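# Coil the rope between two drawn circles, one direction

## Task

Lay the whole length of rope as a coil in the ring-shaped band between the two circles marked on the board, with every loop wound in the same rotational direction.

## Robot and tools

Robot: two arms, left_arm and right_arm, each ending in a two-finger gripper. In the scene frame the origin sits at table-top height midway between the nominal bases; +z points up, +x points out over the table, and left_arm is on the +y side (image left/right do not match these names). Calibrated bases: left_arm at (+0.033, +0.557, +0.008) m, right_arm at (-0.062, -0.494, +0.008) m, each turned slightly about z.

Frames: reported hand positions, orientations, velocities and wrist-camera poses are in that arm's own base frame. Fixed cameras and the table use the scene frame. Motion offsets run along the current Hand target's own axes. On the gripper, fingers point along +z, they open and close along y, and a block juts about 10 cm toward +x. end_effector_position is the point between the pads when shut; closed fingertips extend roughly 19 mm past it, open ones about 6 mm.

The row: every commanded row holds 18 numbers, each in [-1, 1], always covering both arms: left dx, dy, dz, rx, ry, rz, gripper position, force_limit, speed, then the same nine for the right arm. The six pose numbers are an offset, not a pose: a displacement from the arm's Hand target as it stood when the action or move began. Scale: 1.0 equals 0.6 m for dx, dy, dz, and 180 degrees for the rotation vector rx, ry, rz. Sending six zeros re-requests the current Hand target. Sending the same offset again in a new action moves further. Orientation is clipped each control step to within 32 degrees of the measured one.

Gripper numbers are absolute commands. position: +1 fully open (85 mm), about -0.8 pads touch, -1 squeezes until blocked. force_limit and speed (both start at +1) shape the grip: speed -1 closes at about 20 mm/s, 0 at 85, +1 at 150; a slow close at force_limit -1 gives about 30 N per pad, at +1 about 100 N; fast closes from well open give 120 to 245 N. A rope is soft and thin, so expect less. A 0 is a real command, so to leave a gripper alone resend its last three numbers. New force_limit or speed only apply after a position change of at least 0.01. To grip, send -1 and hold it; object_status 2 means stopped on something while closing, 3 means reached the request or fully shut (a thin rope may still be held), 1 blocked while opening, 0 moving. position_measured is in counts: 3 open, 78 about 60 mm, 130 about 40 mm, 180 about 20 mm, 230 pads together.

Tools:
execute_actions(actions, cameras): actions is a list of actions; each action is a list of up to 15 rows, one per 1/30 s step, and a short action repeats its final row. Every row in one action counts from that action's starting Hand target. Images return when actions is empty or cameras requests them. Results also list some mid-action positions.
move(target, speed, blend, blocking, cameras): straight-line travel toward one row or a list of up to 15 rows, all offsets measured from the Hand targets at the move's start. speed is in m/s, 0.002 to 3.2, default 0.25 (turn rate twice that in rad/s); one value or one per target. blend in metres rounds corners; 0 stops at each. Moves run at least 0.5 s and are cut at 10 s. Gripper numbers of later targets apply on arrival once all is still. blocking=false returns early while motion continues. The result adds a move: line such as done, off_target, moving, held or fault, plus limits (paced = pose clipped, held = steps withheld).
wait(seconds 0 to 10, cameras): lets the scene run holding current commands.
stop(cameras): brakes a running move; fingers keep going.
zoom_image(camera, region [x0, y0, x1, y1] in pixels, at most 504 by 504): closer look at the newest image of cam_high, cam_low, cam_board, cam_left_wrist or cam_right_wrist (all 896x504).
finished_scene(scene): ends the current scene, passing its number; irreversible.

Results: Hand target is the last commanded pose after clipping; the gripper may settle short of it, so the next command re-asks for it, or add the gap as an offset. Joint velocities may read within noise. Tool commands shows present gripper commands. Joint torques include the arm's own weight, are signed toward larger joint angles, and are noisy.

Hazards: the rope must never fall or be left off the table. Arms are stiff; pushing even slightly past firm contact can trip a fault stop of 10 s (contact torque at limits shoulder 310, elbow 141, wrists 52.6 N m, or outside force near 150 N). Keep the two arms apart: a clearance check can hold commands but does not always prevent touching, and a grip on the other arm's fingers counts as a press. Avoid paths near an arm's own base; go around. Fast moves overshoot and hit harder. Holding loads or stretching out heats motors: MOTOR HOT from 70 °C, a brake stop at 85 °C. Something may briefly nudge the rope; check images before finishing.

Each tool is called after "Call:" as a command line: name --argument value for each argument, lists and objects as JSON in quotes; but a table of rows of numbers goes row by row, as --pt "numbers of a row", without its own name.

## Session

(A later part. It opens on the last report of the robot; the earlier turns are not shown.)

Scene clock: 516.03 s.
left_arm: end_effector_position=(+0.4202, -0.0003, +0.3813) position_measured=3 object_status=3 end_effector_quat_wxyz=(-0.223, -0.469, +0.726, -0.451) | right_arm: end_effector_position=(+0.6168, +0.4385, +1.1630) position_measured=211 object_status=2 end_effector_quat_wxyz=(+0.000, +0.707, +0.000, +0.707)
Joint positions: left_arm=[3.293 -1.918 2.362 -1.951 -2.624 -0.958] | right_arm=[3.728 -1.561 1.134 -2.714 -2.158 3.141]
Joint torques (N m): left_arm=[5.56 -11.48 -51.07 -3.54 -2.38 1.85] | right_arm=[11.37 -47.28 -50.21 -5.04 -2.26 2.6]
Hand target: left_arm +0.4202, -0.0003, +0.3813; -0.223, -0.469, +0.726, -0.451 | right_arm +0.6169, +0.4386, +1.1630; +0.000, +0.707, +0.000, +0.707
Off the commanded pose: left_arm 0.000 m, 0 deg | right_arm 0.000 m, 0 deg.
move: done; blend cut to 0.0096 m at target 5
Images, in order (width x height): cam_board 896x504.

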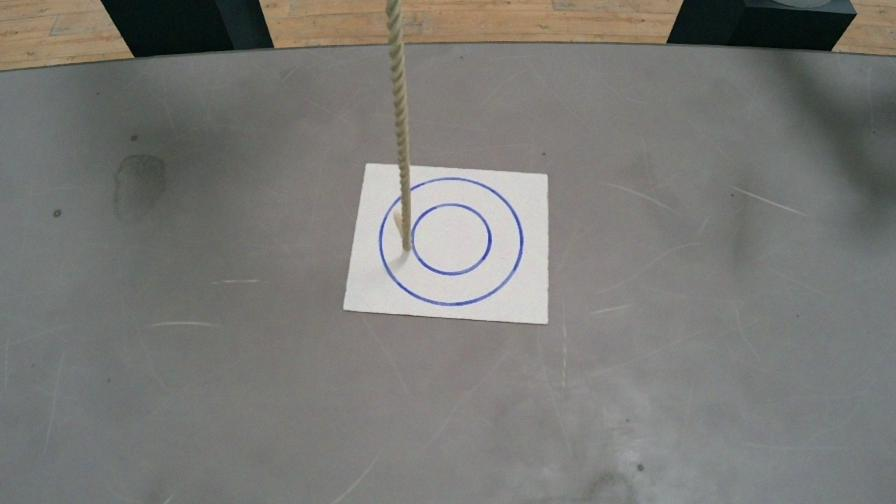

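Call:
move --pt "0 0 0 0 0 0 1 1 1 -0.0433 -0.0268 0.0202 0 0 0 -1 -1 -1" --pt "0 0 0 0 0 0 1 1 1 -0.0733 -0.0592 0.0265 0 0 0 -1 -1 -1" --pt "0 0 0 0 0 0 1 1 1 -0.1033 -0.0917 0.0215 0 0 0 -1 -1 -1" --pt "0 0 0 0 0 0 1 1 1 -0.1333 -0.12 0.0055 0 0 0 -1 -1 -1" --speed 0.045 --blend '[0.01,0.01,0.01,0]' --cameras '["cam_board"]'

Call:
zoom_image --camera "cam_board" --region '[350, 155, 550, 325]'

Scene clock: 545.43 s.
left_arm: end_effector_position=(+0.4202, -0.0003, +0.3813) position_measured=3 object_status=3 end_effector_quat_wxyz=(-0.223, -0.469, +0.726, -0.451) | right_arm: end_effector_position=(+0.6204, +0.5105, +1.0831) position_measured=211 object_status=2 end_effector_quat_wxyz=(+0.000, +0.707, +0.000, +0.707)
Joint positions: left_arm=[3.293 -1.918 2.362 -1.951 -2.624 -0.958] | right_arm=[3.829 -1.505 1.225 -2.861 -2.258 3.141]
Joint torques (N m): left_arm=[6.55 -12.93 -50.22 -3.72 -2.58 1.88] | right_arm=[8.42 -60.73 -31.66 -5.08 -2.6 -0.51]
Hand target: left_arm +0.4202, -0.0003, +0.3813; -0.223, -0.469, +0.726, -0.451 | right_arm +0.6203, +0.5106, +1.0830; +0.000, +0.707, +0.000, +0.707
Off the commanded pose: left_arm 0.000 m, 0 deg | right_arm 0.000 m, 0 deg.
move: done
Images, in order (width x height): cam_board 896x504.

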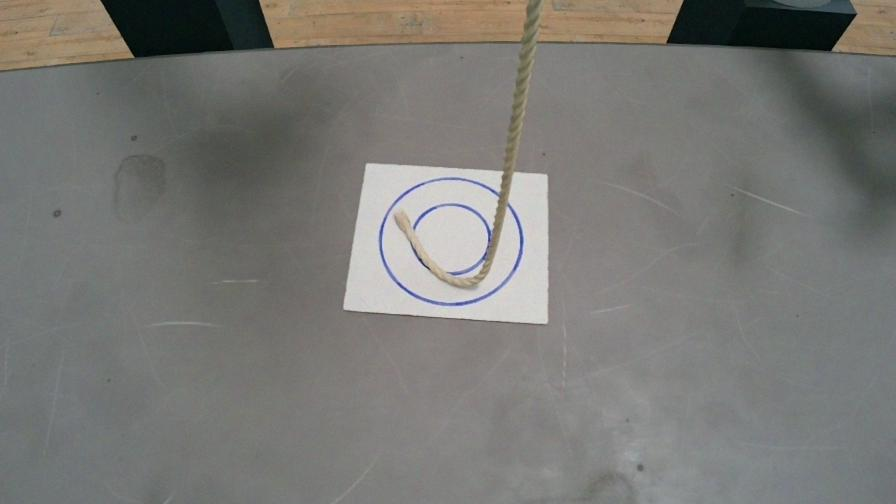

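Scaled by 2.520.

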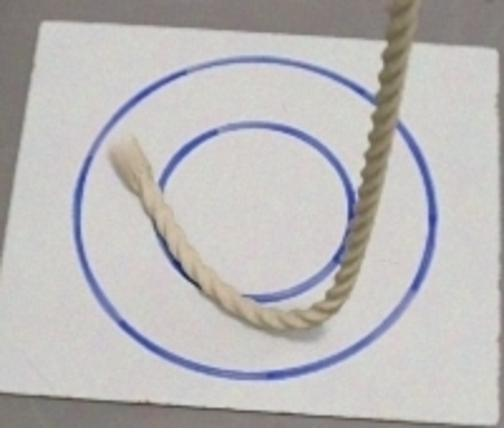

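Call:
move --pt "0 0 0 0 0 0 1 1 1 -0.03 -0.0212 -0.0248 0 0 0 -1 -1 -1" --pt "0 0 0 0 0 0 1 1 1 -0.06 -0.0322 -0.0552 0 0 0 -1 -1 -1" --pt "0 0 0 0 0 0 1 1 1 -0.09 -0.032 -0.0875 0 0 0 -1 -1 -1" --pt "0 0 0 0 0 0 1 1 1 -0.1217 -0.0207 -0.1178 0 0 0 -1 -1 -1" --pt "0 0 0 0 0 0 1 1 1 -0.1517 0.0008 -0.1425 0 0 0 -1 -1 -1" --pt "0 0 0 0 0 0 1 1 1 -0.1817 0.0295 -0.1585 0 0 0 -1 -1 -1" --speed 0.045 --blend '[0.01,0.01,0.01,0.01,0.01,0]' --cameras '["cam_board"]'

Call:
zoom_image --camera "cam_board" --region '[350, 155, 550, 325]'

Scene clock: 577.00 s.
left_arm: end_effector_position=(+0.4202, -0.0003, +0.3813) position_measured=3 object_status=3 end_effector_quat_wxyz=(-0.223, -0.469, +0.726, -0.451) | right_arm: end_effector_position=(+0.5253, +0.4930, +0.9740) position_measured=211 object_status=2 end_effector_quat_wxyz=(+0.000, +0.707, +0.000, +0.707)
Joint positions: left_arm=[3.293 -1.918 2.362 -1.951 -2.624 -0.958] | right_arm=[3.919 -1.646 1.559 -3.055 -2.349 3.141]
Joint torques (N m): left_arm=[6.56 -14.08 -50.19 -3.9 -2.53 2.01] | right_arm=[-8.27 -90.94 -32.66 -3.98 3.76 -0.78]
Hand target: left_arm +0.4202, -0.0003, +0.3813; -0.223, -0.469, +0.726, -0.451 | right_arm +0.5253, +0.4929, +0.9739; +0.000, +0.707, +0.000, +0.707
Off the commanded pose: left_arm 0.000 m, 0 deg | right_arm 0.000 m, 0 deg.
move: done
Images, in order (width x height): cam_board 896x504.

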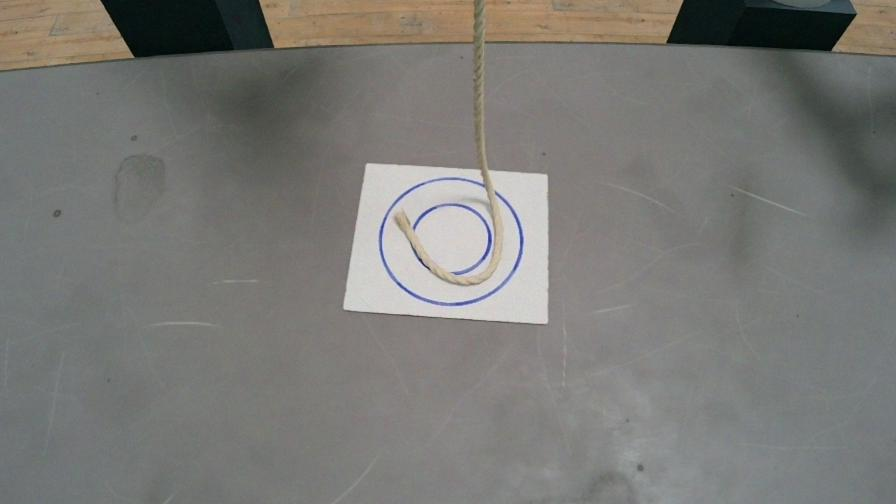

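Scaled by 2.520.

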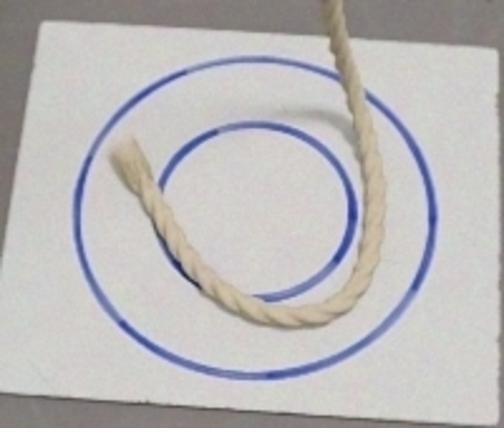

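Call:
move --pt "0 0 0 0 0 0 1 1 1 -0.0182 0 0.0003 0 0 0 -1 -1 -1" --pt "0 0 0 0 0 0 1 1 1 -0.0498 0.0327 -0.0047 0 0 0 -1 -1 -1" --pt "0 0 0 0 0 0 1 1 1 -0.0815 0.0653 0.0017 0 0 0 -1 -1 -1" --pt "0 0 0 0 0 0 1 1 1 -0.1132 0.094 0.0188 0 0 0 -1 -1 -1" --pt "0 0 0 0 0 0 1 1 1 -0.1448 0.1155 0.0448 0 0 0 -1 -1 -1" --speed 0.045 --blend '[0.005,0.01,0.01,0.01,0]' --cameras '["cam_board"]'

Call:
zoom_image --camera "cam_board" --region '[350, 155, 550, 325]'

Scene clock: 622.33 s.
left_arm: end_effector_position=(+0.4202, -0.0003, +0.3813) position_measured=3 object_status=3 end_effector_quat_wxyz=(-0.223, -0.469, +0.726, -0.451) | right_arm: end_effector_position=(+0.5521, +0.4236, +0.8871) position_measured=211 object_status=2 end_effector_quat_wxyz=(+0.000, +0.707, +0.000, +0.707)
Joint positions: left_arm=[3.293 -1.918 2.362 -1.951 -2.624 -0.958] | right_arm=[3.778 -1.73 1.785 -3.197 -2.208 3.141]
Joint torques (N m): left_arm=[6.04 -13.83 -50.18 -4.07 -2.57 1.71] | right_arm=[-5.93 -80.07 -34.97 -4.81 3.9 0.99]
Hand target: left_arm +0.4202, -0.0003, +0.3813; -0.223, -0.469, +0.726, -0.451 | right_arm +0.5521, +0.4236, +0.8871; +0.000, +0.707, +0.000, +0.707
Off the commanded pose: left_arm 0.000 m, 0 deg | right_arm 0.000 m, 0 deg.
move: done
Images, in order (width x height): cam_board 896x504.

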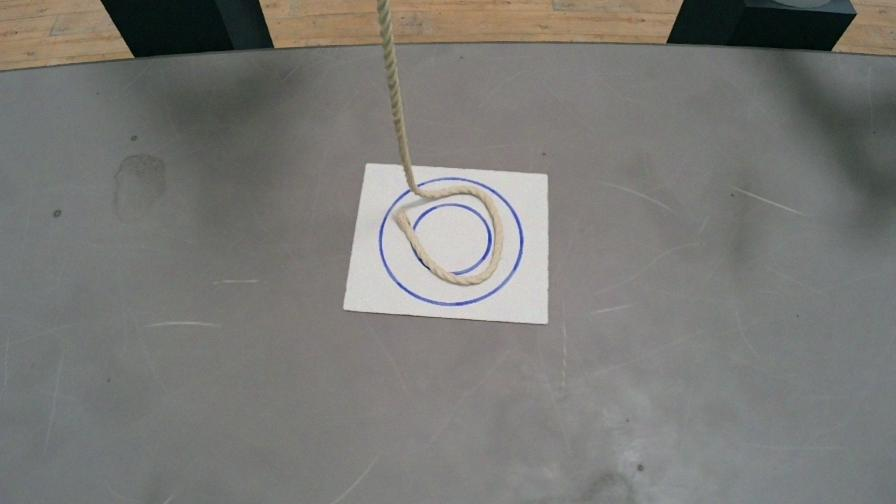

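Scaled by 2.520.

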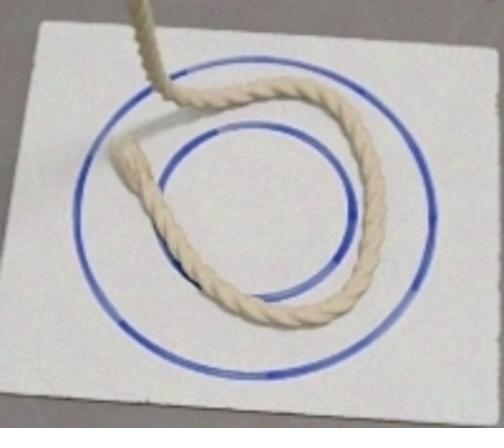

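Call:
wait --seconds 0 --cameras '["cam_high", "cam_board"]'

Call:
zoom_image --camera "cam_high" --region '[200, 0, 430, 130]'

Call:
zoom_image --camera "cam_high" --region '[300, 240, 440, 370]'

Scene clock: 681.93 s.
left_arm: end_effector_position=(+0.4202, -0.0003, +0.3813) position_measured=3 object_status=3 end_effector_quat_wxyz=(-0.223, -0.469, +0.726, -0.451) | right_arm: end_effector_position=(+0.5521, +0.4236, +0.8871) position_measured=211 object_status=2 end_effector_quat_wxyz=(+0.000, +0.707, +0.000, +0.707)
Joint positions: left_arm=[3.293 -1.918 2.362 -1.951 -2.624 -0.958] | right_arm=[3.778 -1.73 1.785 -3.197 -2.208 3.141]
Joint torques (N m): left_arm=[5.88 -14.24 -49.9 -4.04 -2.66 1.87] | right_arm=[-6.27 -79.82 -33.66 -4.67 3.66 -1]
Hand target: left_arm +0.4202, -0.0003, +0.3813; -0.223, -0.469, +0.726, -0.451 | right_arm +0.5521, +0.4236, +0.8871; +0.000, +0.707, +0.000, +0.707
Tool commands: left_gripper/position=+1.0 left_gripper/force_limit=+1.0 left_gripper/speed=+1.0 right_gripper/position=-1.0 right_gripper/force_limit=-1.0 right_gripper/speed=-1.0
Off the commanded pose: left_arm 0.000 m, 0 deg | right_arm 0.000 m, 0 deg.
Images, in order (width x height): cam_high 896x504, cam_board 896x504.

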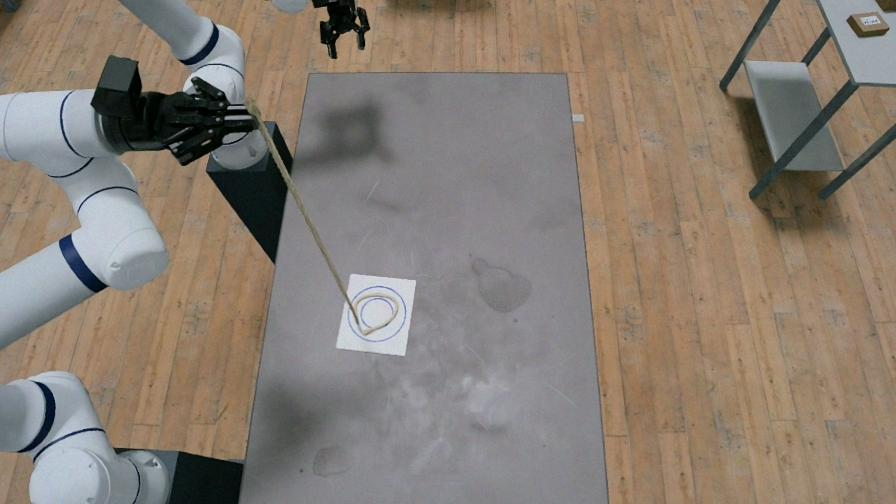

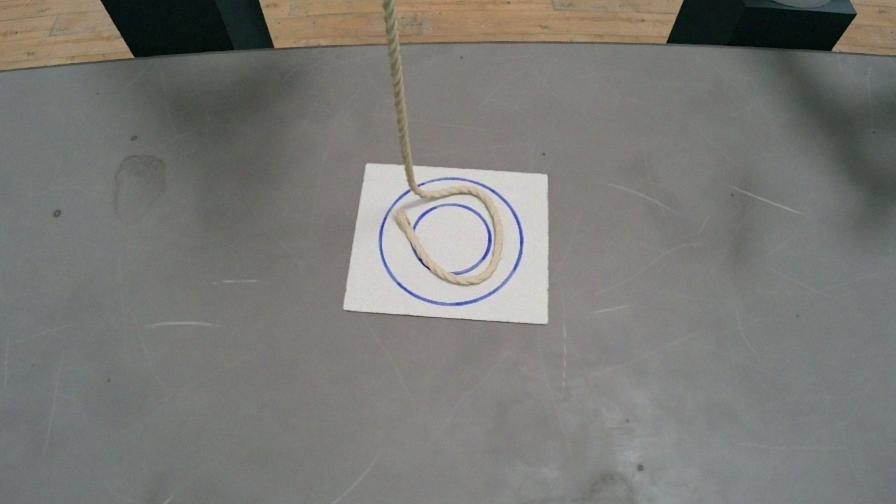

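Scaled by 2.191.

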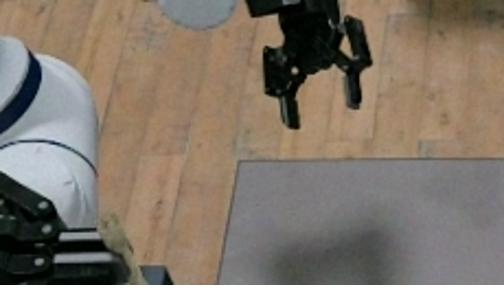

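Scaled by 3.600.

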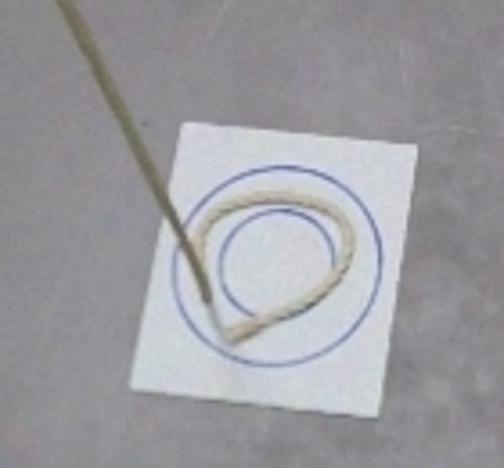

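Call:
move --pt "0 0 0 0 0 0 1 1 1 0.0632 -0.069 -0.0157 0 0 0 -1 -1 -1" --pt "0 0 0 0 0 0 1 1 1 0.1465 -0.149 -0.0087 0 0 0 -1 -1 -1" --pt "0 0 0 0 0 0 1 1 1 0.1298 -0.149 -0.0087 0 0 0 -1 -1 -1" --pt "0 0 0 0 0 0 1 1 1 0.0998 -0.118 -0.0198 0 0 0 -1 -1 -1" --pt "0 0 0 0 0 0 1 1 1 0.0698 -0.085 -0.0198 0 0 0 -1 -1 -1" --pt "0 0 0 0 0 0 1 1 1 0.0398 -0.054 -0.0087 0 0 0 -1 -1 -1" --pt "0 0 0 0 0 0 1 1 1 0.0098 -0.0287 0.0127 0 0 0 -1 -1 -1" --speed '[0.06,0.06,0.04,0.045,0.045,0.045,0.045]' --blend '[0.01,0,0.005,0.01,0.01,0.01,0]' --cameras '["cam_board", "cam_high"]'

Call:
zoom_image --camera "cam_board" --region '[350, 155, 550, 325]'

Call:
zoom_image --camera "cam_high" --region '[200, 60, 320, 180]'

Scene clock: 794.33 s.
left_arm: end_effector_position=(+0.4202, -0.0003, +0.3813) position_measured=3 object_status=3 end_effector_quat_wxyz=(-0.223, -0.469, +0.726, -0.451) | right_arm: end_effector_position=(+0.5597, +0.4409, +0.8930) position_measured=211 object_status=2 end_effector_quat_wxyz=(+0.000, +0.707, +0.000, +0.707)
Joint positions: left_arm=[3.293 -1.918 2.362 -1.951 -2.624 -0.958] | right_arm=[3.797 -1.698 1.747 -3.192 -2.227 3.141]
Joint torques (N m): left_arm=[6.38 -15.38 -50.12 -4.31 -2.66 1.86] | right_arm=[-5.56 -87.67 -33.34 -5.22 3.67 0.71]
Hand target: left_arm +0.4202, -0.0003, +0.3813; -0.223, -0.469, +0.726, -0.451 | right_arm +0.5598, +0.4408, +0.8929; +0.000, +0.707, +0.000, +0.707
Off the commanded pose: left_arm 0.000 m, 0 deg | right_arm 0.000 m, 0 deg.
move: done
Images, in order (width x height): cam_high 896x504, cam_board 896x504.

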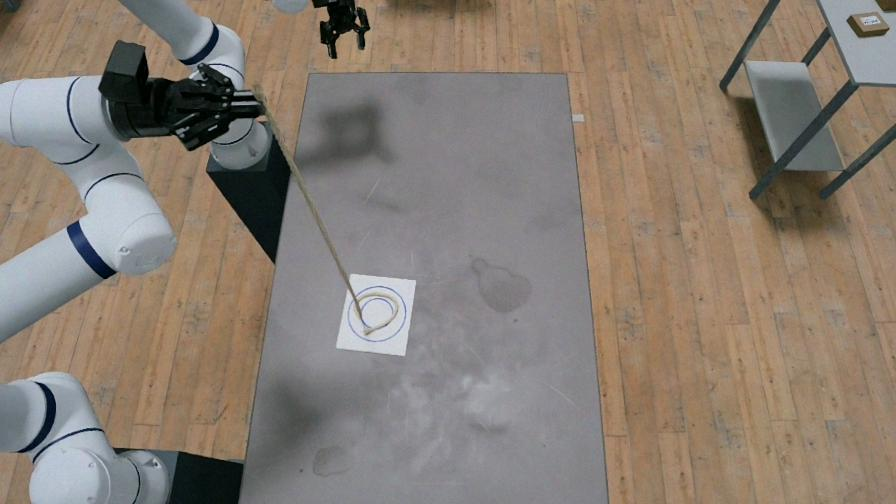

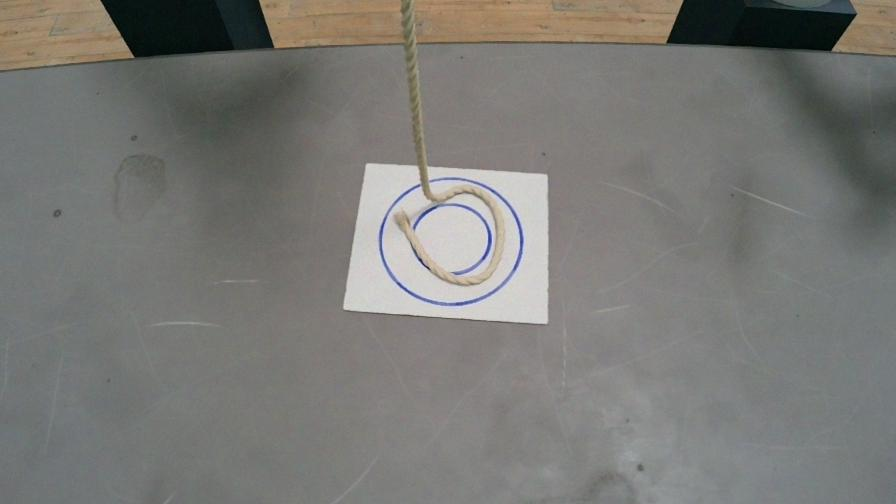

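Scaled by 2.520.

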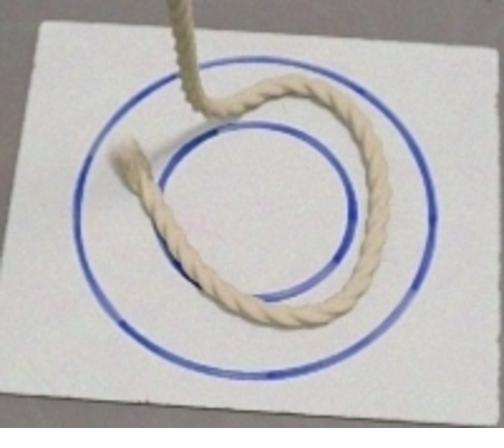

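Scaled by 4.200.

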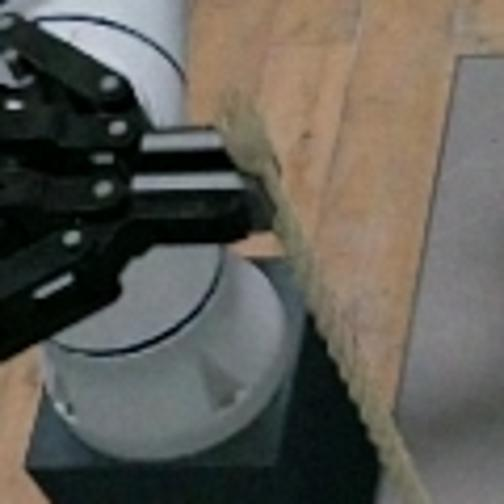

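Call:
move --pt "0 0 0 0 0 0 1 1 1 -0.0317 0.016 0.0308 0 0 0 -1 -1 -1" --pt "0 0 0 0 0 0 1 1 1 -0.0633 0.0253 0.0625 0 0 0 -1 -1 -1" --pt "0 0 0 0 0 0 1 1 1 -0.095 0.0232 0.0953 0 0 0 -1 -1 -1" --pt "0 0 0 0 0 0 1 1 1 -0.1283 0.0125 0.127 0 0 0 -1 -1 -1" --pt "0 0 0 0 0 0 1 1 1 -0.1633 -0.0092 0.1535 0 0 0 -1 -1 -1" --pt "0 0 0 0 0 0 1 1 1 -0.1983 -0.04 0.171 0 0 0 -1 -1 -1" --speed 0.045 --blend '[0.01,0.01,0.01,0.01,0.01,0]' --cameras '["cam_board", "cam_high"]'

Call:
zoom_image --camera "cam_board" --region '[350, 155, 550, 325]'

Call:
zoom_image --camera "cam_high" --region '[220, 60, 340, 180]'

Scene clock: 827.10 s.
left_arm: end_effector_position=(+0.4202, -0.0003, +0.3813) position_measured=3 object_status=3 end_effector_quat_wxyz=(-0.223, -0.469, +0.726, -0.451) | right_arm: end_effector_position=(+0.6624, +0.4646, +0.7741) position_measured=211 object_status=2 end_effector_quat_wxyz=(+0.000, +0.707, +0.000, +0.707)
Joint positions: left_arm=[3.293 -1.918 2.362 -1.951 -2.624 -0.958] | right_arm=[3.722 -1.528 1.797 -3.411 -2.152 3.141]
Joint torques (N m): left_arm=[6.28 -14.88 -49.53 -4.39 -2.66 1.81] | right_arm=[11.17 -57.44 -53.92 -5.05 -2.44 0.66]
Hand target: left_arm +0.4202, -0.0003, +0.3813; -0.223, -0.469, +0.726, -0.451 | right_arm +0.6624, +0.4647, +0.7740; +0.000, +0.707, +0.000, +0.707
Off the commanded pose: left_arm 0.000 m, 0 deg | right_arm 0.000 m, 0 deg.
move: done
Images, in order (width x height): cam_high 896x504, cam_board 896x504.

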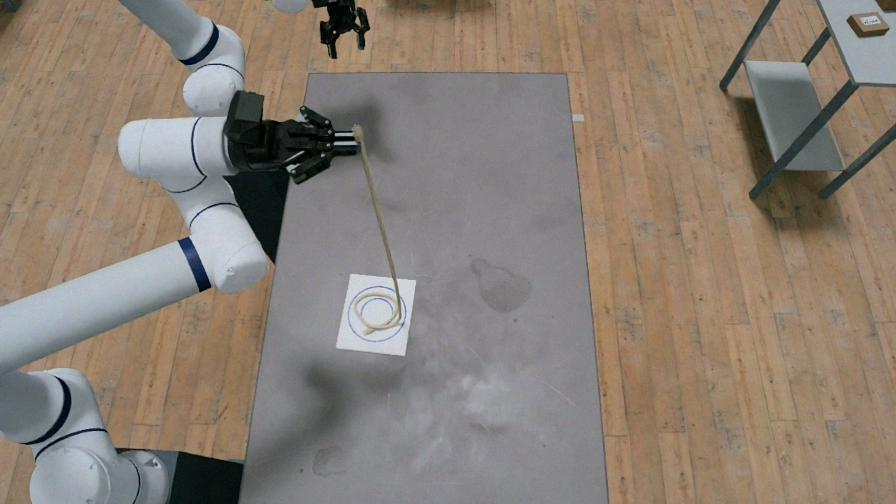

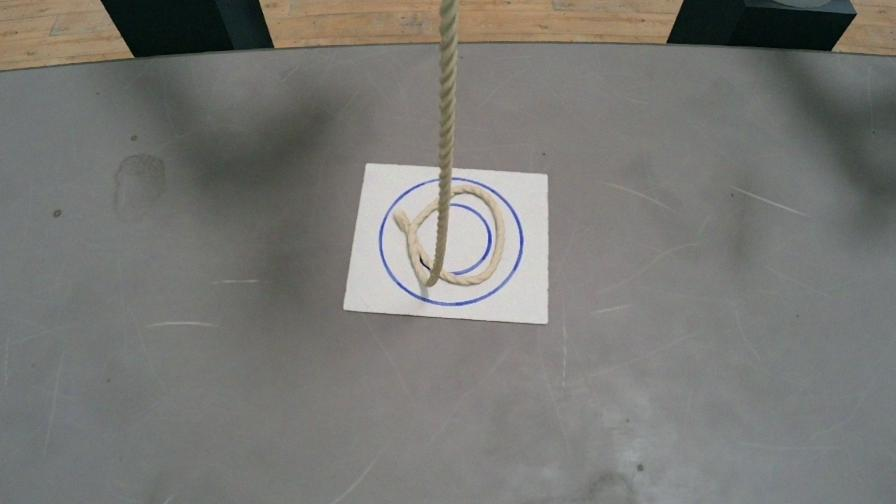

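Scaled by 2.520.

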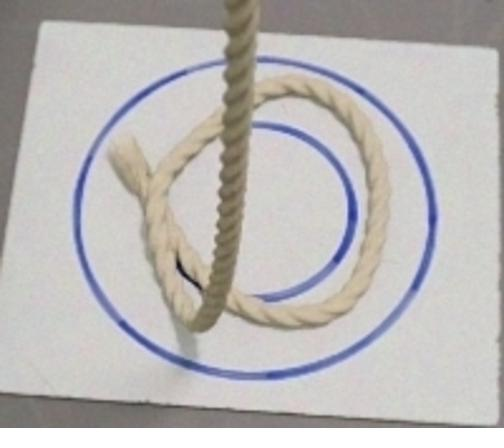

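Scaled by 4.200.

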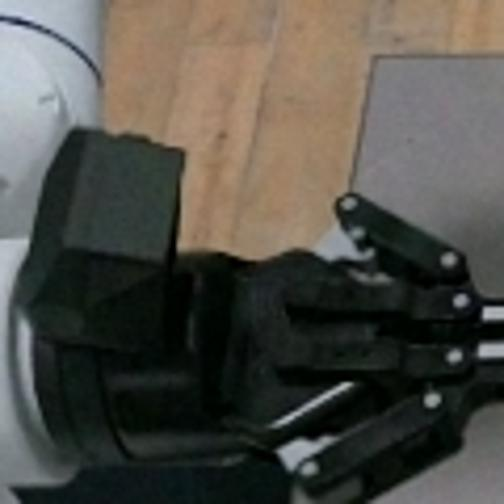

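Call:
move --pt "0 0 0 0 0 0 1 1 1 -0.0167 -0.0355 0.0063 0 0 0 -1 -1 -1" --pt "0 0 0 0 0 0 1 1 1 -0.0533 -0.0718 -0.0012 0 0 0 -1 -1 -1" --pt "0 0 0 0 0 0 1 1 1 -0.091 -0.1053 -0.0205 0 0 0 -1 -1 -1" --pt "0 0 0 0 0 0 1 1 1 -0.1283 -0.1295 -0.052 0 0 0 -1 -1 -1" --pt "0 0 0 0 0 0 1 1 1 -0.1667 -0.1403 -0.091 0 0 0 -1 -1 -1" --pt "0 0 0 0 0 0 1 1 1 -0.205 -0.1372 -0.1317 0 0 0 -1 -1 -1" --speed 0.045 --blend '[0.01,0.01,0.01,0.01,0.01,0]' --cameras '["cam_board", "cam_high"]'

Call:
zoom_image --camera "cam_board" --region '[350, 155, 550, 325]'

Call:
zoom_image --camera "cam_high" --region '[260, 80, 400, 200]'

Scene clock: 856.00 s.
left_arm: end_effector_position=(+0.4202, -0.0003, +0.3813) position_measured=3 object_status=3 end_effector_quat_wxyz=(-0.223, -0.469, +0.726, -0.451) | right_arm: end_effector_position=(+0.5836, +0.5470, +0.6510) position_measured=211 object_status=2 end_effector_quat_wxyz=(+0.000, +0.707, +0.000, +0.707)
Joint positions: left_arm=[3.293 -1.918 2.362 -1.951 -2.624 -0.958] | right_arm=[3.915 -1.413 1.9 -3.63 -2.345 3.141]
Joint torques (N m): left_arm=[5.94 -15.5 -49.67 -4.51 -2.61 1.67] | right_arm=[10.34 -115.8 -29.59 -4.67 -2.1 -0.57]
Hand target: left_arm +0.4202, -0.0003, +0.3813; -0.223, -0.469, +0.726, -0.451 | right_arm +0.5835, +0.5470, +0.6509; +0.000, +0.707, +0.000, +0.707
Off the commanded pose: left_arm 0.000 m, 0 deg | right_arm 0.000 m, 0 deg.
move: done
Images, in order (width x height): cam_high 896x504, cam_board 896x504.

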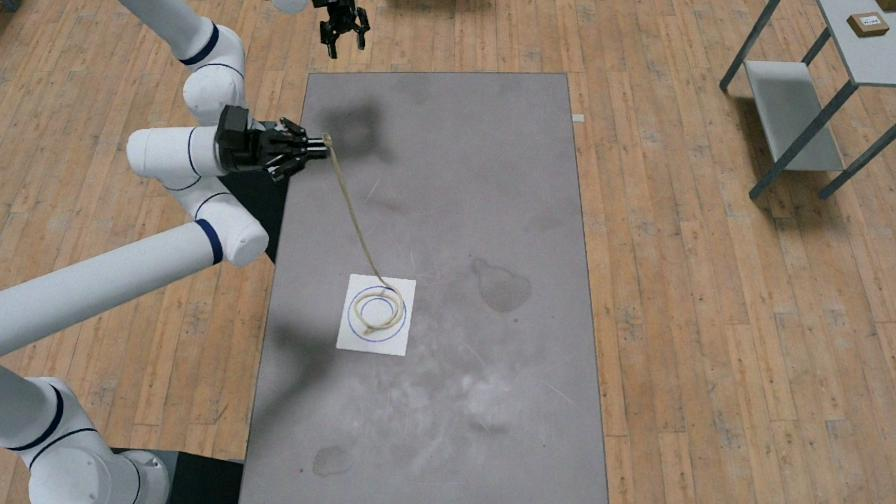

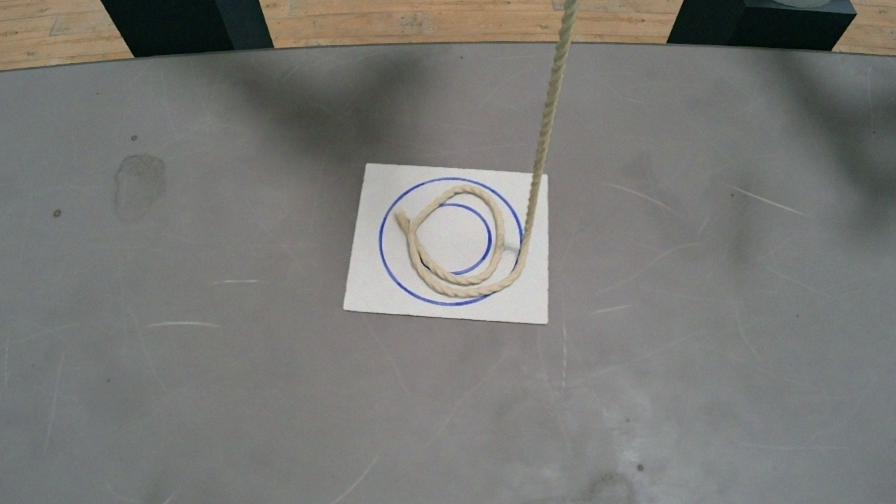

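Scaled by 2.520.

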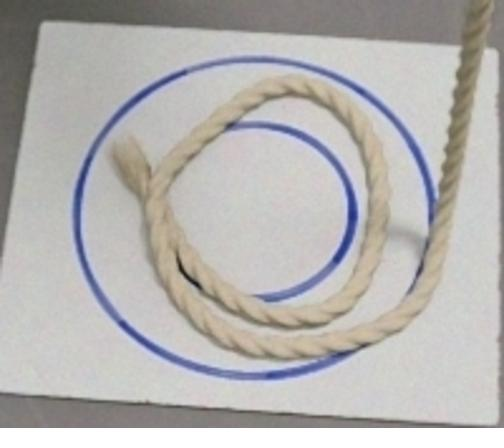

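Scaled by 3.600.

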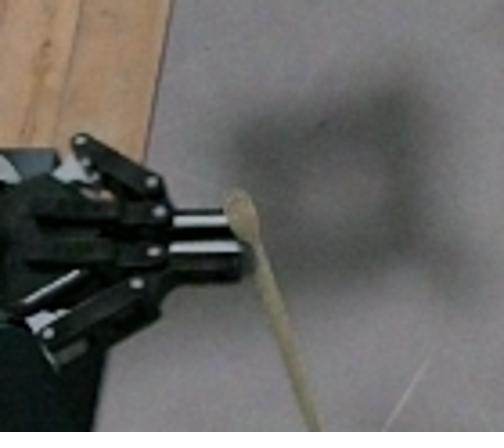

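Call:
move --pt "0 0 0 0 0 0 1 1 1 0.0417 -0.003 0.0405 0 0 0 -1 -1 -1" --pt "0 0 0 0 0 0 1 1 1 0.1183 0.0317 0.1108 0 0 0 -1 -1 -1" --pt "0 0 0 0 0 0 1 1 1 0.195 0.0983 0.1392 0 0 0 -1 -1 -1" --pt "0 0 0 0 0 0 1 1 1 0.185 0.0922 0.1445 0 0 0 -1 -1 -1" --pt "0 0 0 0 0 0 1 1 1 0.1517 0.0567 0.1322 0 0 0 -1 -1 -1" --pt "0 0 0 0 0 0 1 1 1 0.1133 0.0315 0.1047 0 0 0 -1 -1 -1" --pt "0 0 0 0 0 0 1 1 1 0.075 0.0162 0.069 0 0 0 -1 -1 -1" --speed '[0.06,0.06,0.06,0.04,0.045,0.045,0.045]' --blend '[0.01,0.01,0,0.003,0.01,0.01,0]' --cameras '["cam_board", "cam_high"]'

Call:
zoom_image --camera "cam_board" --region '[350, 155, 550, 325]'

Call:
zoom_image --camera "cam_high" --region '[280, 80, 420, 200]'

Scene clock: 900.90 s.
left_arm: end_effector_position=(+0.4202, -0.0003, +0.3813) position_measured=3 object_status=3 end_effector_quat_wxyz=(-0.223, -0.469, +0.726, -0.451) | right_arm: end_effector_position=(+0.6250, +0.5373, +0.6961) position_measured=211 object_status=2 end_effector_quat_wxyz=(+0.000, +0.707, +0.000, +0.707)
Joint positions: left_arm=[3.293 -1.918 2.362 -1.951 -2.624 -0.958] | right_arm=[3.858 -1.425 1.827 -3.545 -2.287 3.141]
Joint torques (N m): left_arm=[5.4 -18.06 -49.02 -4.83 -2.63 1.77] | right_arm=[10.54 -66.61 -31.21 -4.58 -2 -1.29]
Hand target: left_arm +0.4202, -0.0003, +0.3813; -0.223, -0.469, +0.726, -0.451 | right_arm +0.6249, +0.5373, +0.6960; +0.000, +0.707, +0.000, +0.707
Off the commanded pose: left_arm 0.000 m, 0 deg | right_arm 0.000 m, 0 deg.
move: done
Images, in order (width x height): cam_high 896x504, cam_board 896x504.

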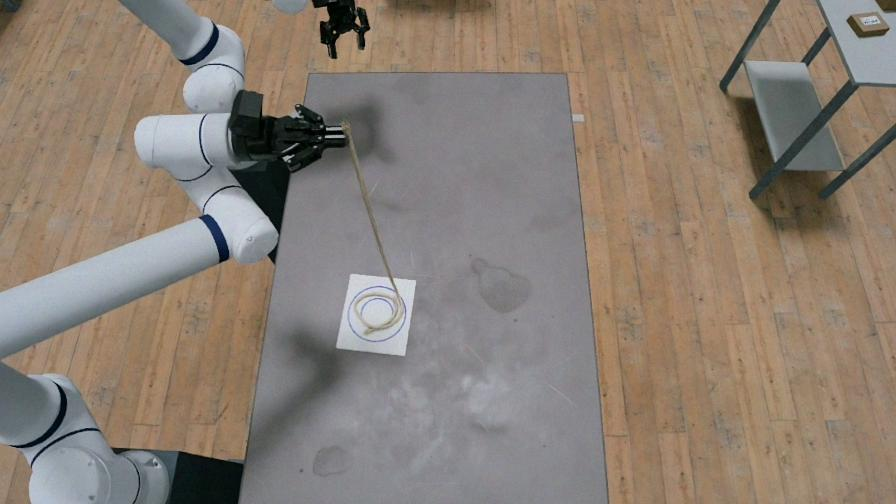

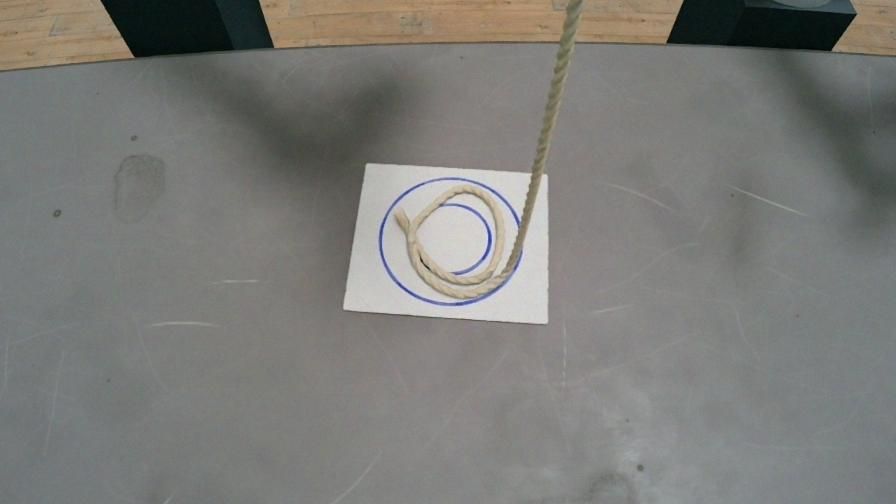

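Scaled by 2.520.

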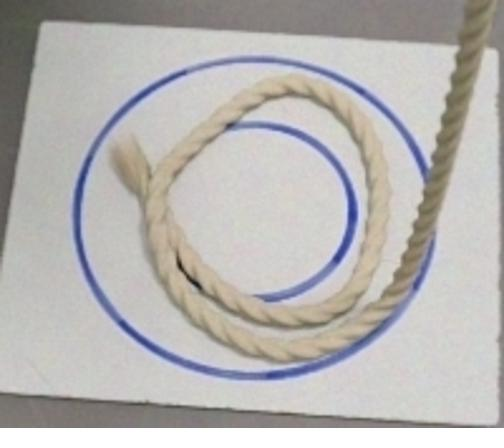

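Scaled by 3.600.

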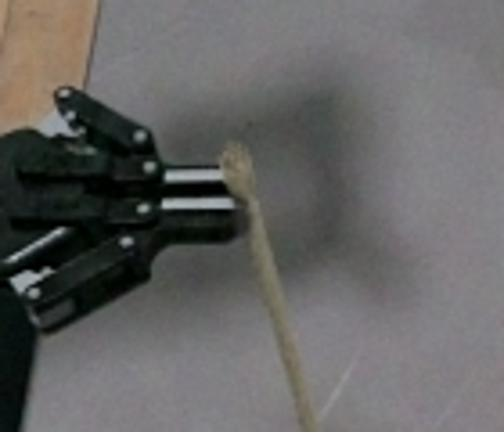

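Call:
move --pt "0 0 0 0 0 0 1 1 1 -0.0167 -0.002 -0.0393 0 0 0 -1 -1 -1" --pt "0 0 0 0 0 0 1 1 1 -0.04 0.0067 -0.0787 0 0 0 -1 -1 -1" --pt "0 0 0 0 0 0 1 1 1 -0.0733 0.022 -0.1143 0 0 0 -1 -1 -1" --pt "0 0 0 0 0 0 1 1 1 -0.11 0.048 -0.1433 0 0 0 -1 -1 -1" --speed 0.045 --blend '[0.01,0.01,0.01,0]' --cameras '["cam_board", "cam_high"]'

Call:
zoom_image --camera "cam_board" --region '[350, 155, 550, 325]'

Call:
zoom_image --camera "cam_high" --region '[240, 80, 380, 200]'

Scene clock: 934.27 s.
left_arm: end_effector_position=(+0.4202, -0.0003, +0.3813) position_measured=3 object_status=3 end_effector_quat_wxyz=(-0.223, -0.469, +0.726, -0.451) | right_arm: end_effector_position=(+0.5390, +0.5086, +0.6300) position_measured=211 object_status=2 end_effector_quat_wxyz=(+0.000, +0.707, +0.000, +0.707)
Joint positions: left_arm=[3.293 -1.918 2.362 -1.951 -2.624 -0.958] | right_arm=[3.922 -1.483 2.023 -3.683 -2.352 3.141]
Joint torques (N m): left_arm=[6.02 -15.82 -49.27 -4.71 -2.23 1.44] | right_arm=[10.7 -106.05 -27.89 -4.49 -2.53 0.31]
Hand target: left_arm +0.4202, -0.0003, +0.3813; -0.223, -0.469, +0.726, -0.451 | right_arm +0.5389, +0.5085, +0.6299; +0.000, +0.707, +0.000, +0.707
Off the commanded pose: left_arm 0.000 m, 0 deg | right_arm 0.000 m, 0 deg.
move: done
Images, in order (width x height): cam_high 896x504, cam_board 896x504.

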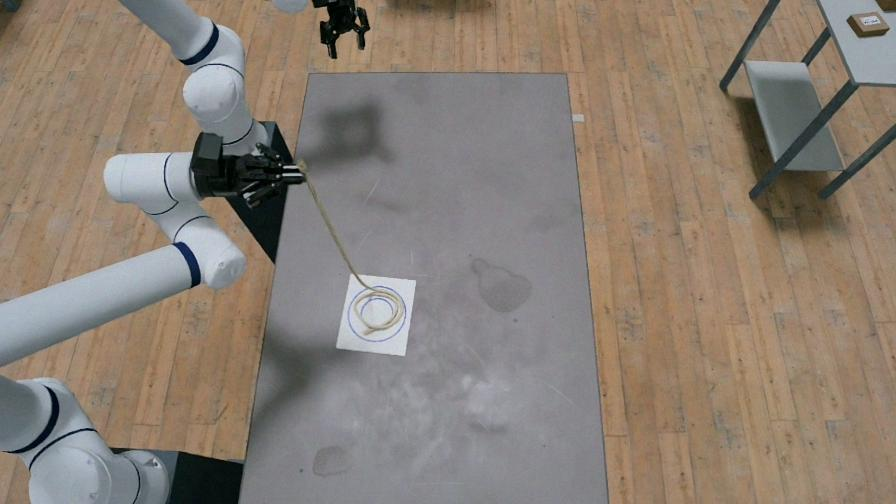

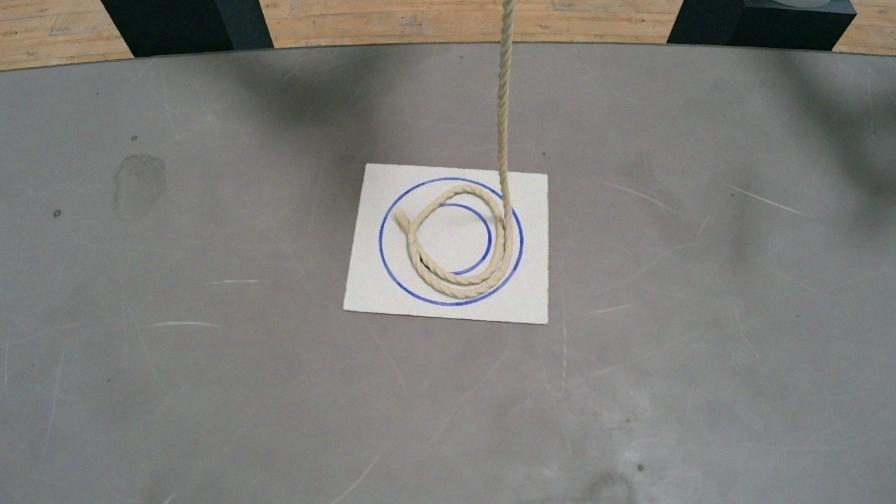

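Scaled by 2.520.

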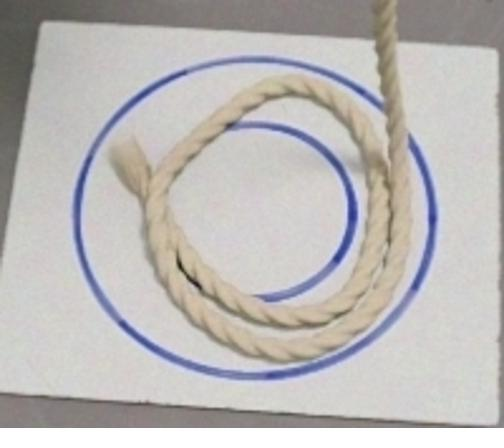

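Scaled by 3.600.

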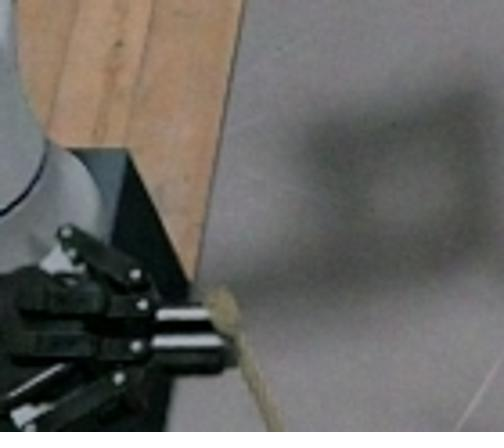

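Call:
move --pt "0 0 0 0 0 0 1 1 1 -0.05 0.031 -0.025 0 0 0 -1 -1 -1" --pt "0 0 0 0 0 0 1 1 1 -0.0933 0.0743 -0.0258 0 0 0 -1 -1 -1" --pt "0 0 0 0 0 0 1 1 1 -0.1333 0.1118 -0.0063 0 0 0 -1 -1 -1" --pt "0 0 0 0 0 0 1 1 1 -0.1717 0.1438 0.0217 0 0 0 -1 -1 -1" --speed 0.045 --blend '[0.01,0.01,0.01,0]' --cameras '["cam_board", "cam_high"]'

Call:
zoom_image --camera "cam_board" --region '[350, 155, 550, 325]'

Call:
zoom_image --camera "cam_high" --region '[240, 110, 380, 230]'

Scene clock: 957.33 s.
left_arm: end_effector_position=(+0.4202, -0.0003, +0.3813) position_measured=3 object_status=3 end_effector_quat_wxyz=(-0.223, -0.469, +0.726, -0.451) | right_arm: end_effector_position=(+0.5519, +0.4223, +0.5270) position_measured=211 object_status=2 end_effector_quat_wxyz=(+0.000, +0.707, +0.000, +0.707)
Joint positions: left_arm=[3.293 -1.918 2.362 -1.951 -2.624 -0.958] | right_arm=[3.776 -1.473 2.24 -3.909 -2.206 3.141]
Joint torques (N m): left_arm=[4.22 -17.31 -48.66 -4.79 -2.54 1.75] | right_arm=[-5.44 -44.77 -23.78 -4.84 3.67 0.78]
Hand target: left_arm +0.4202, -0.0003, +0.3813; -0.223, -0.469, +0.726, -0.451 | right_arm +0.5520, +0.4222, +0.5269; +0.000, +0.707, +0.000, +0.707
Off the commanded pose: left_arm 0.000 m, 0 deg | right_arm 0.000 m, 0 deg.
move: done
Images, in order (width x height): cam_high 896x504, cam_board 896x504.

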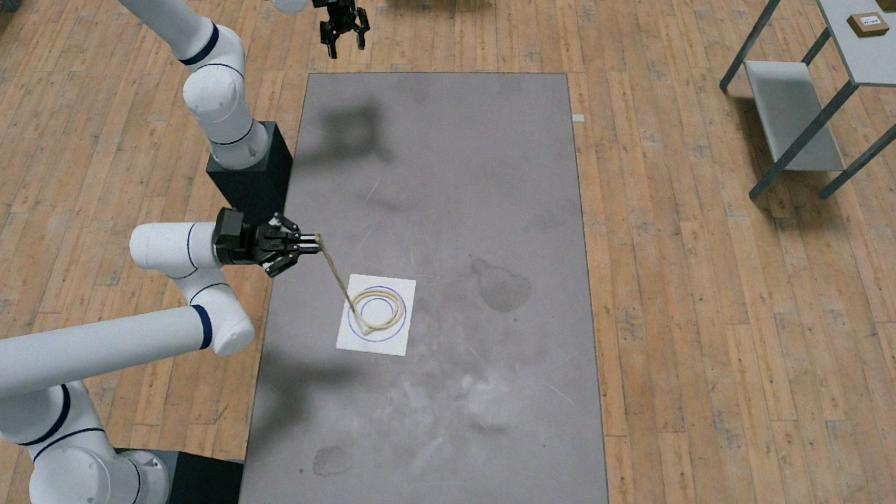

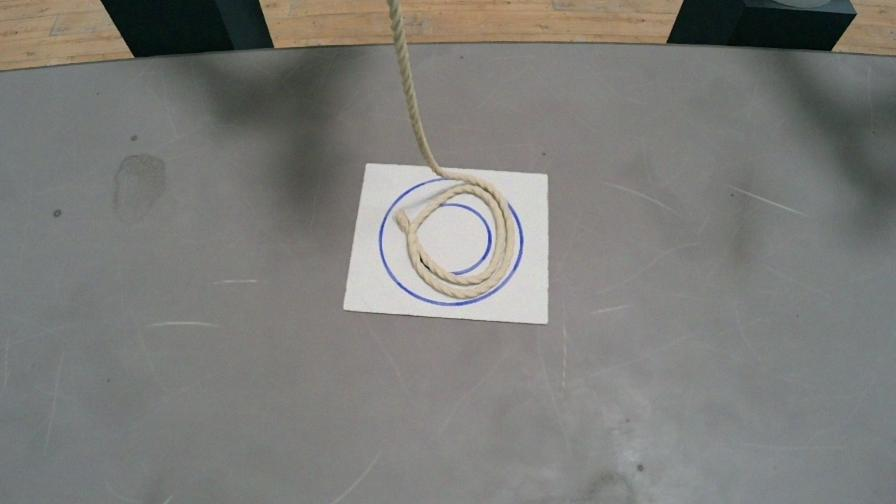

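Scaled by 2.520.

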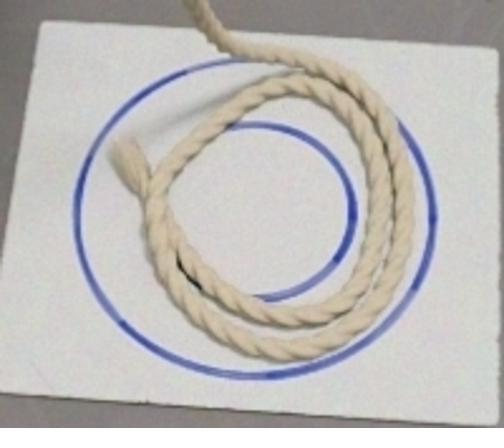

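Scaled by 3.600.

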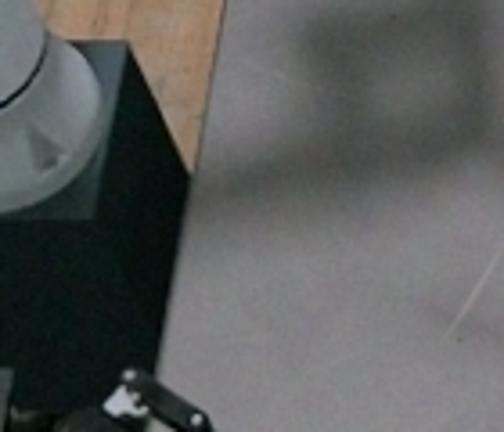

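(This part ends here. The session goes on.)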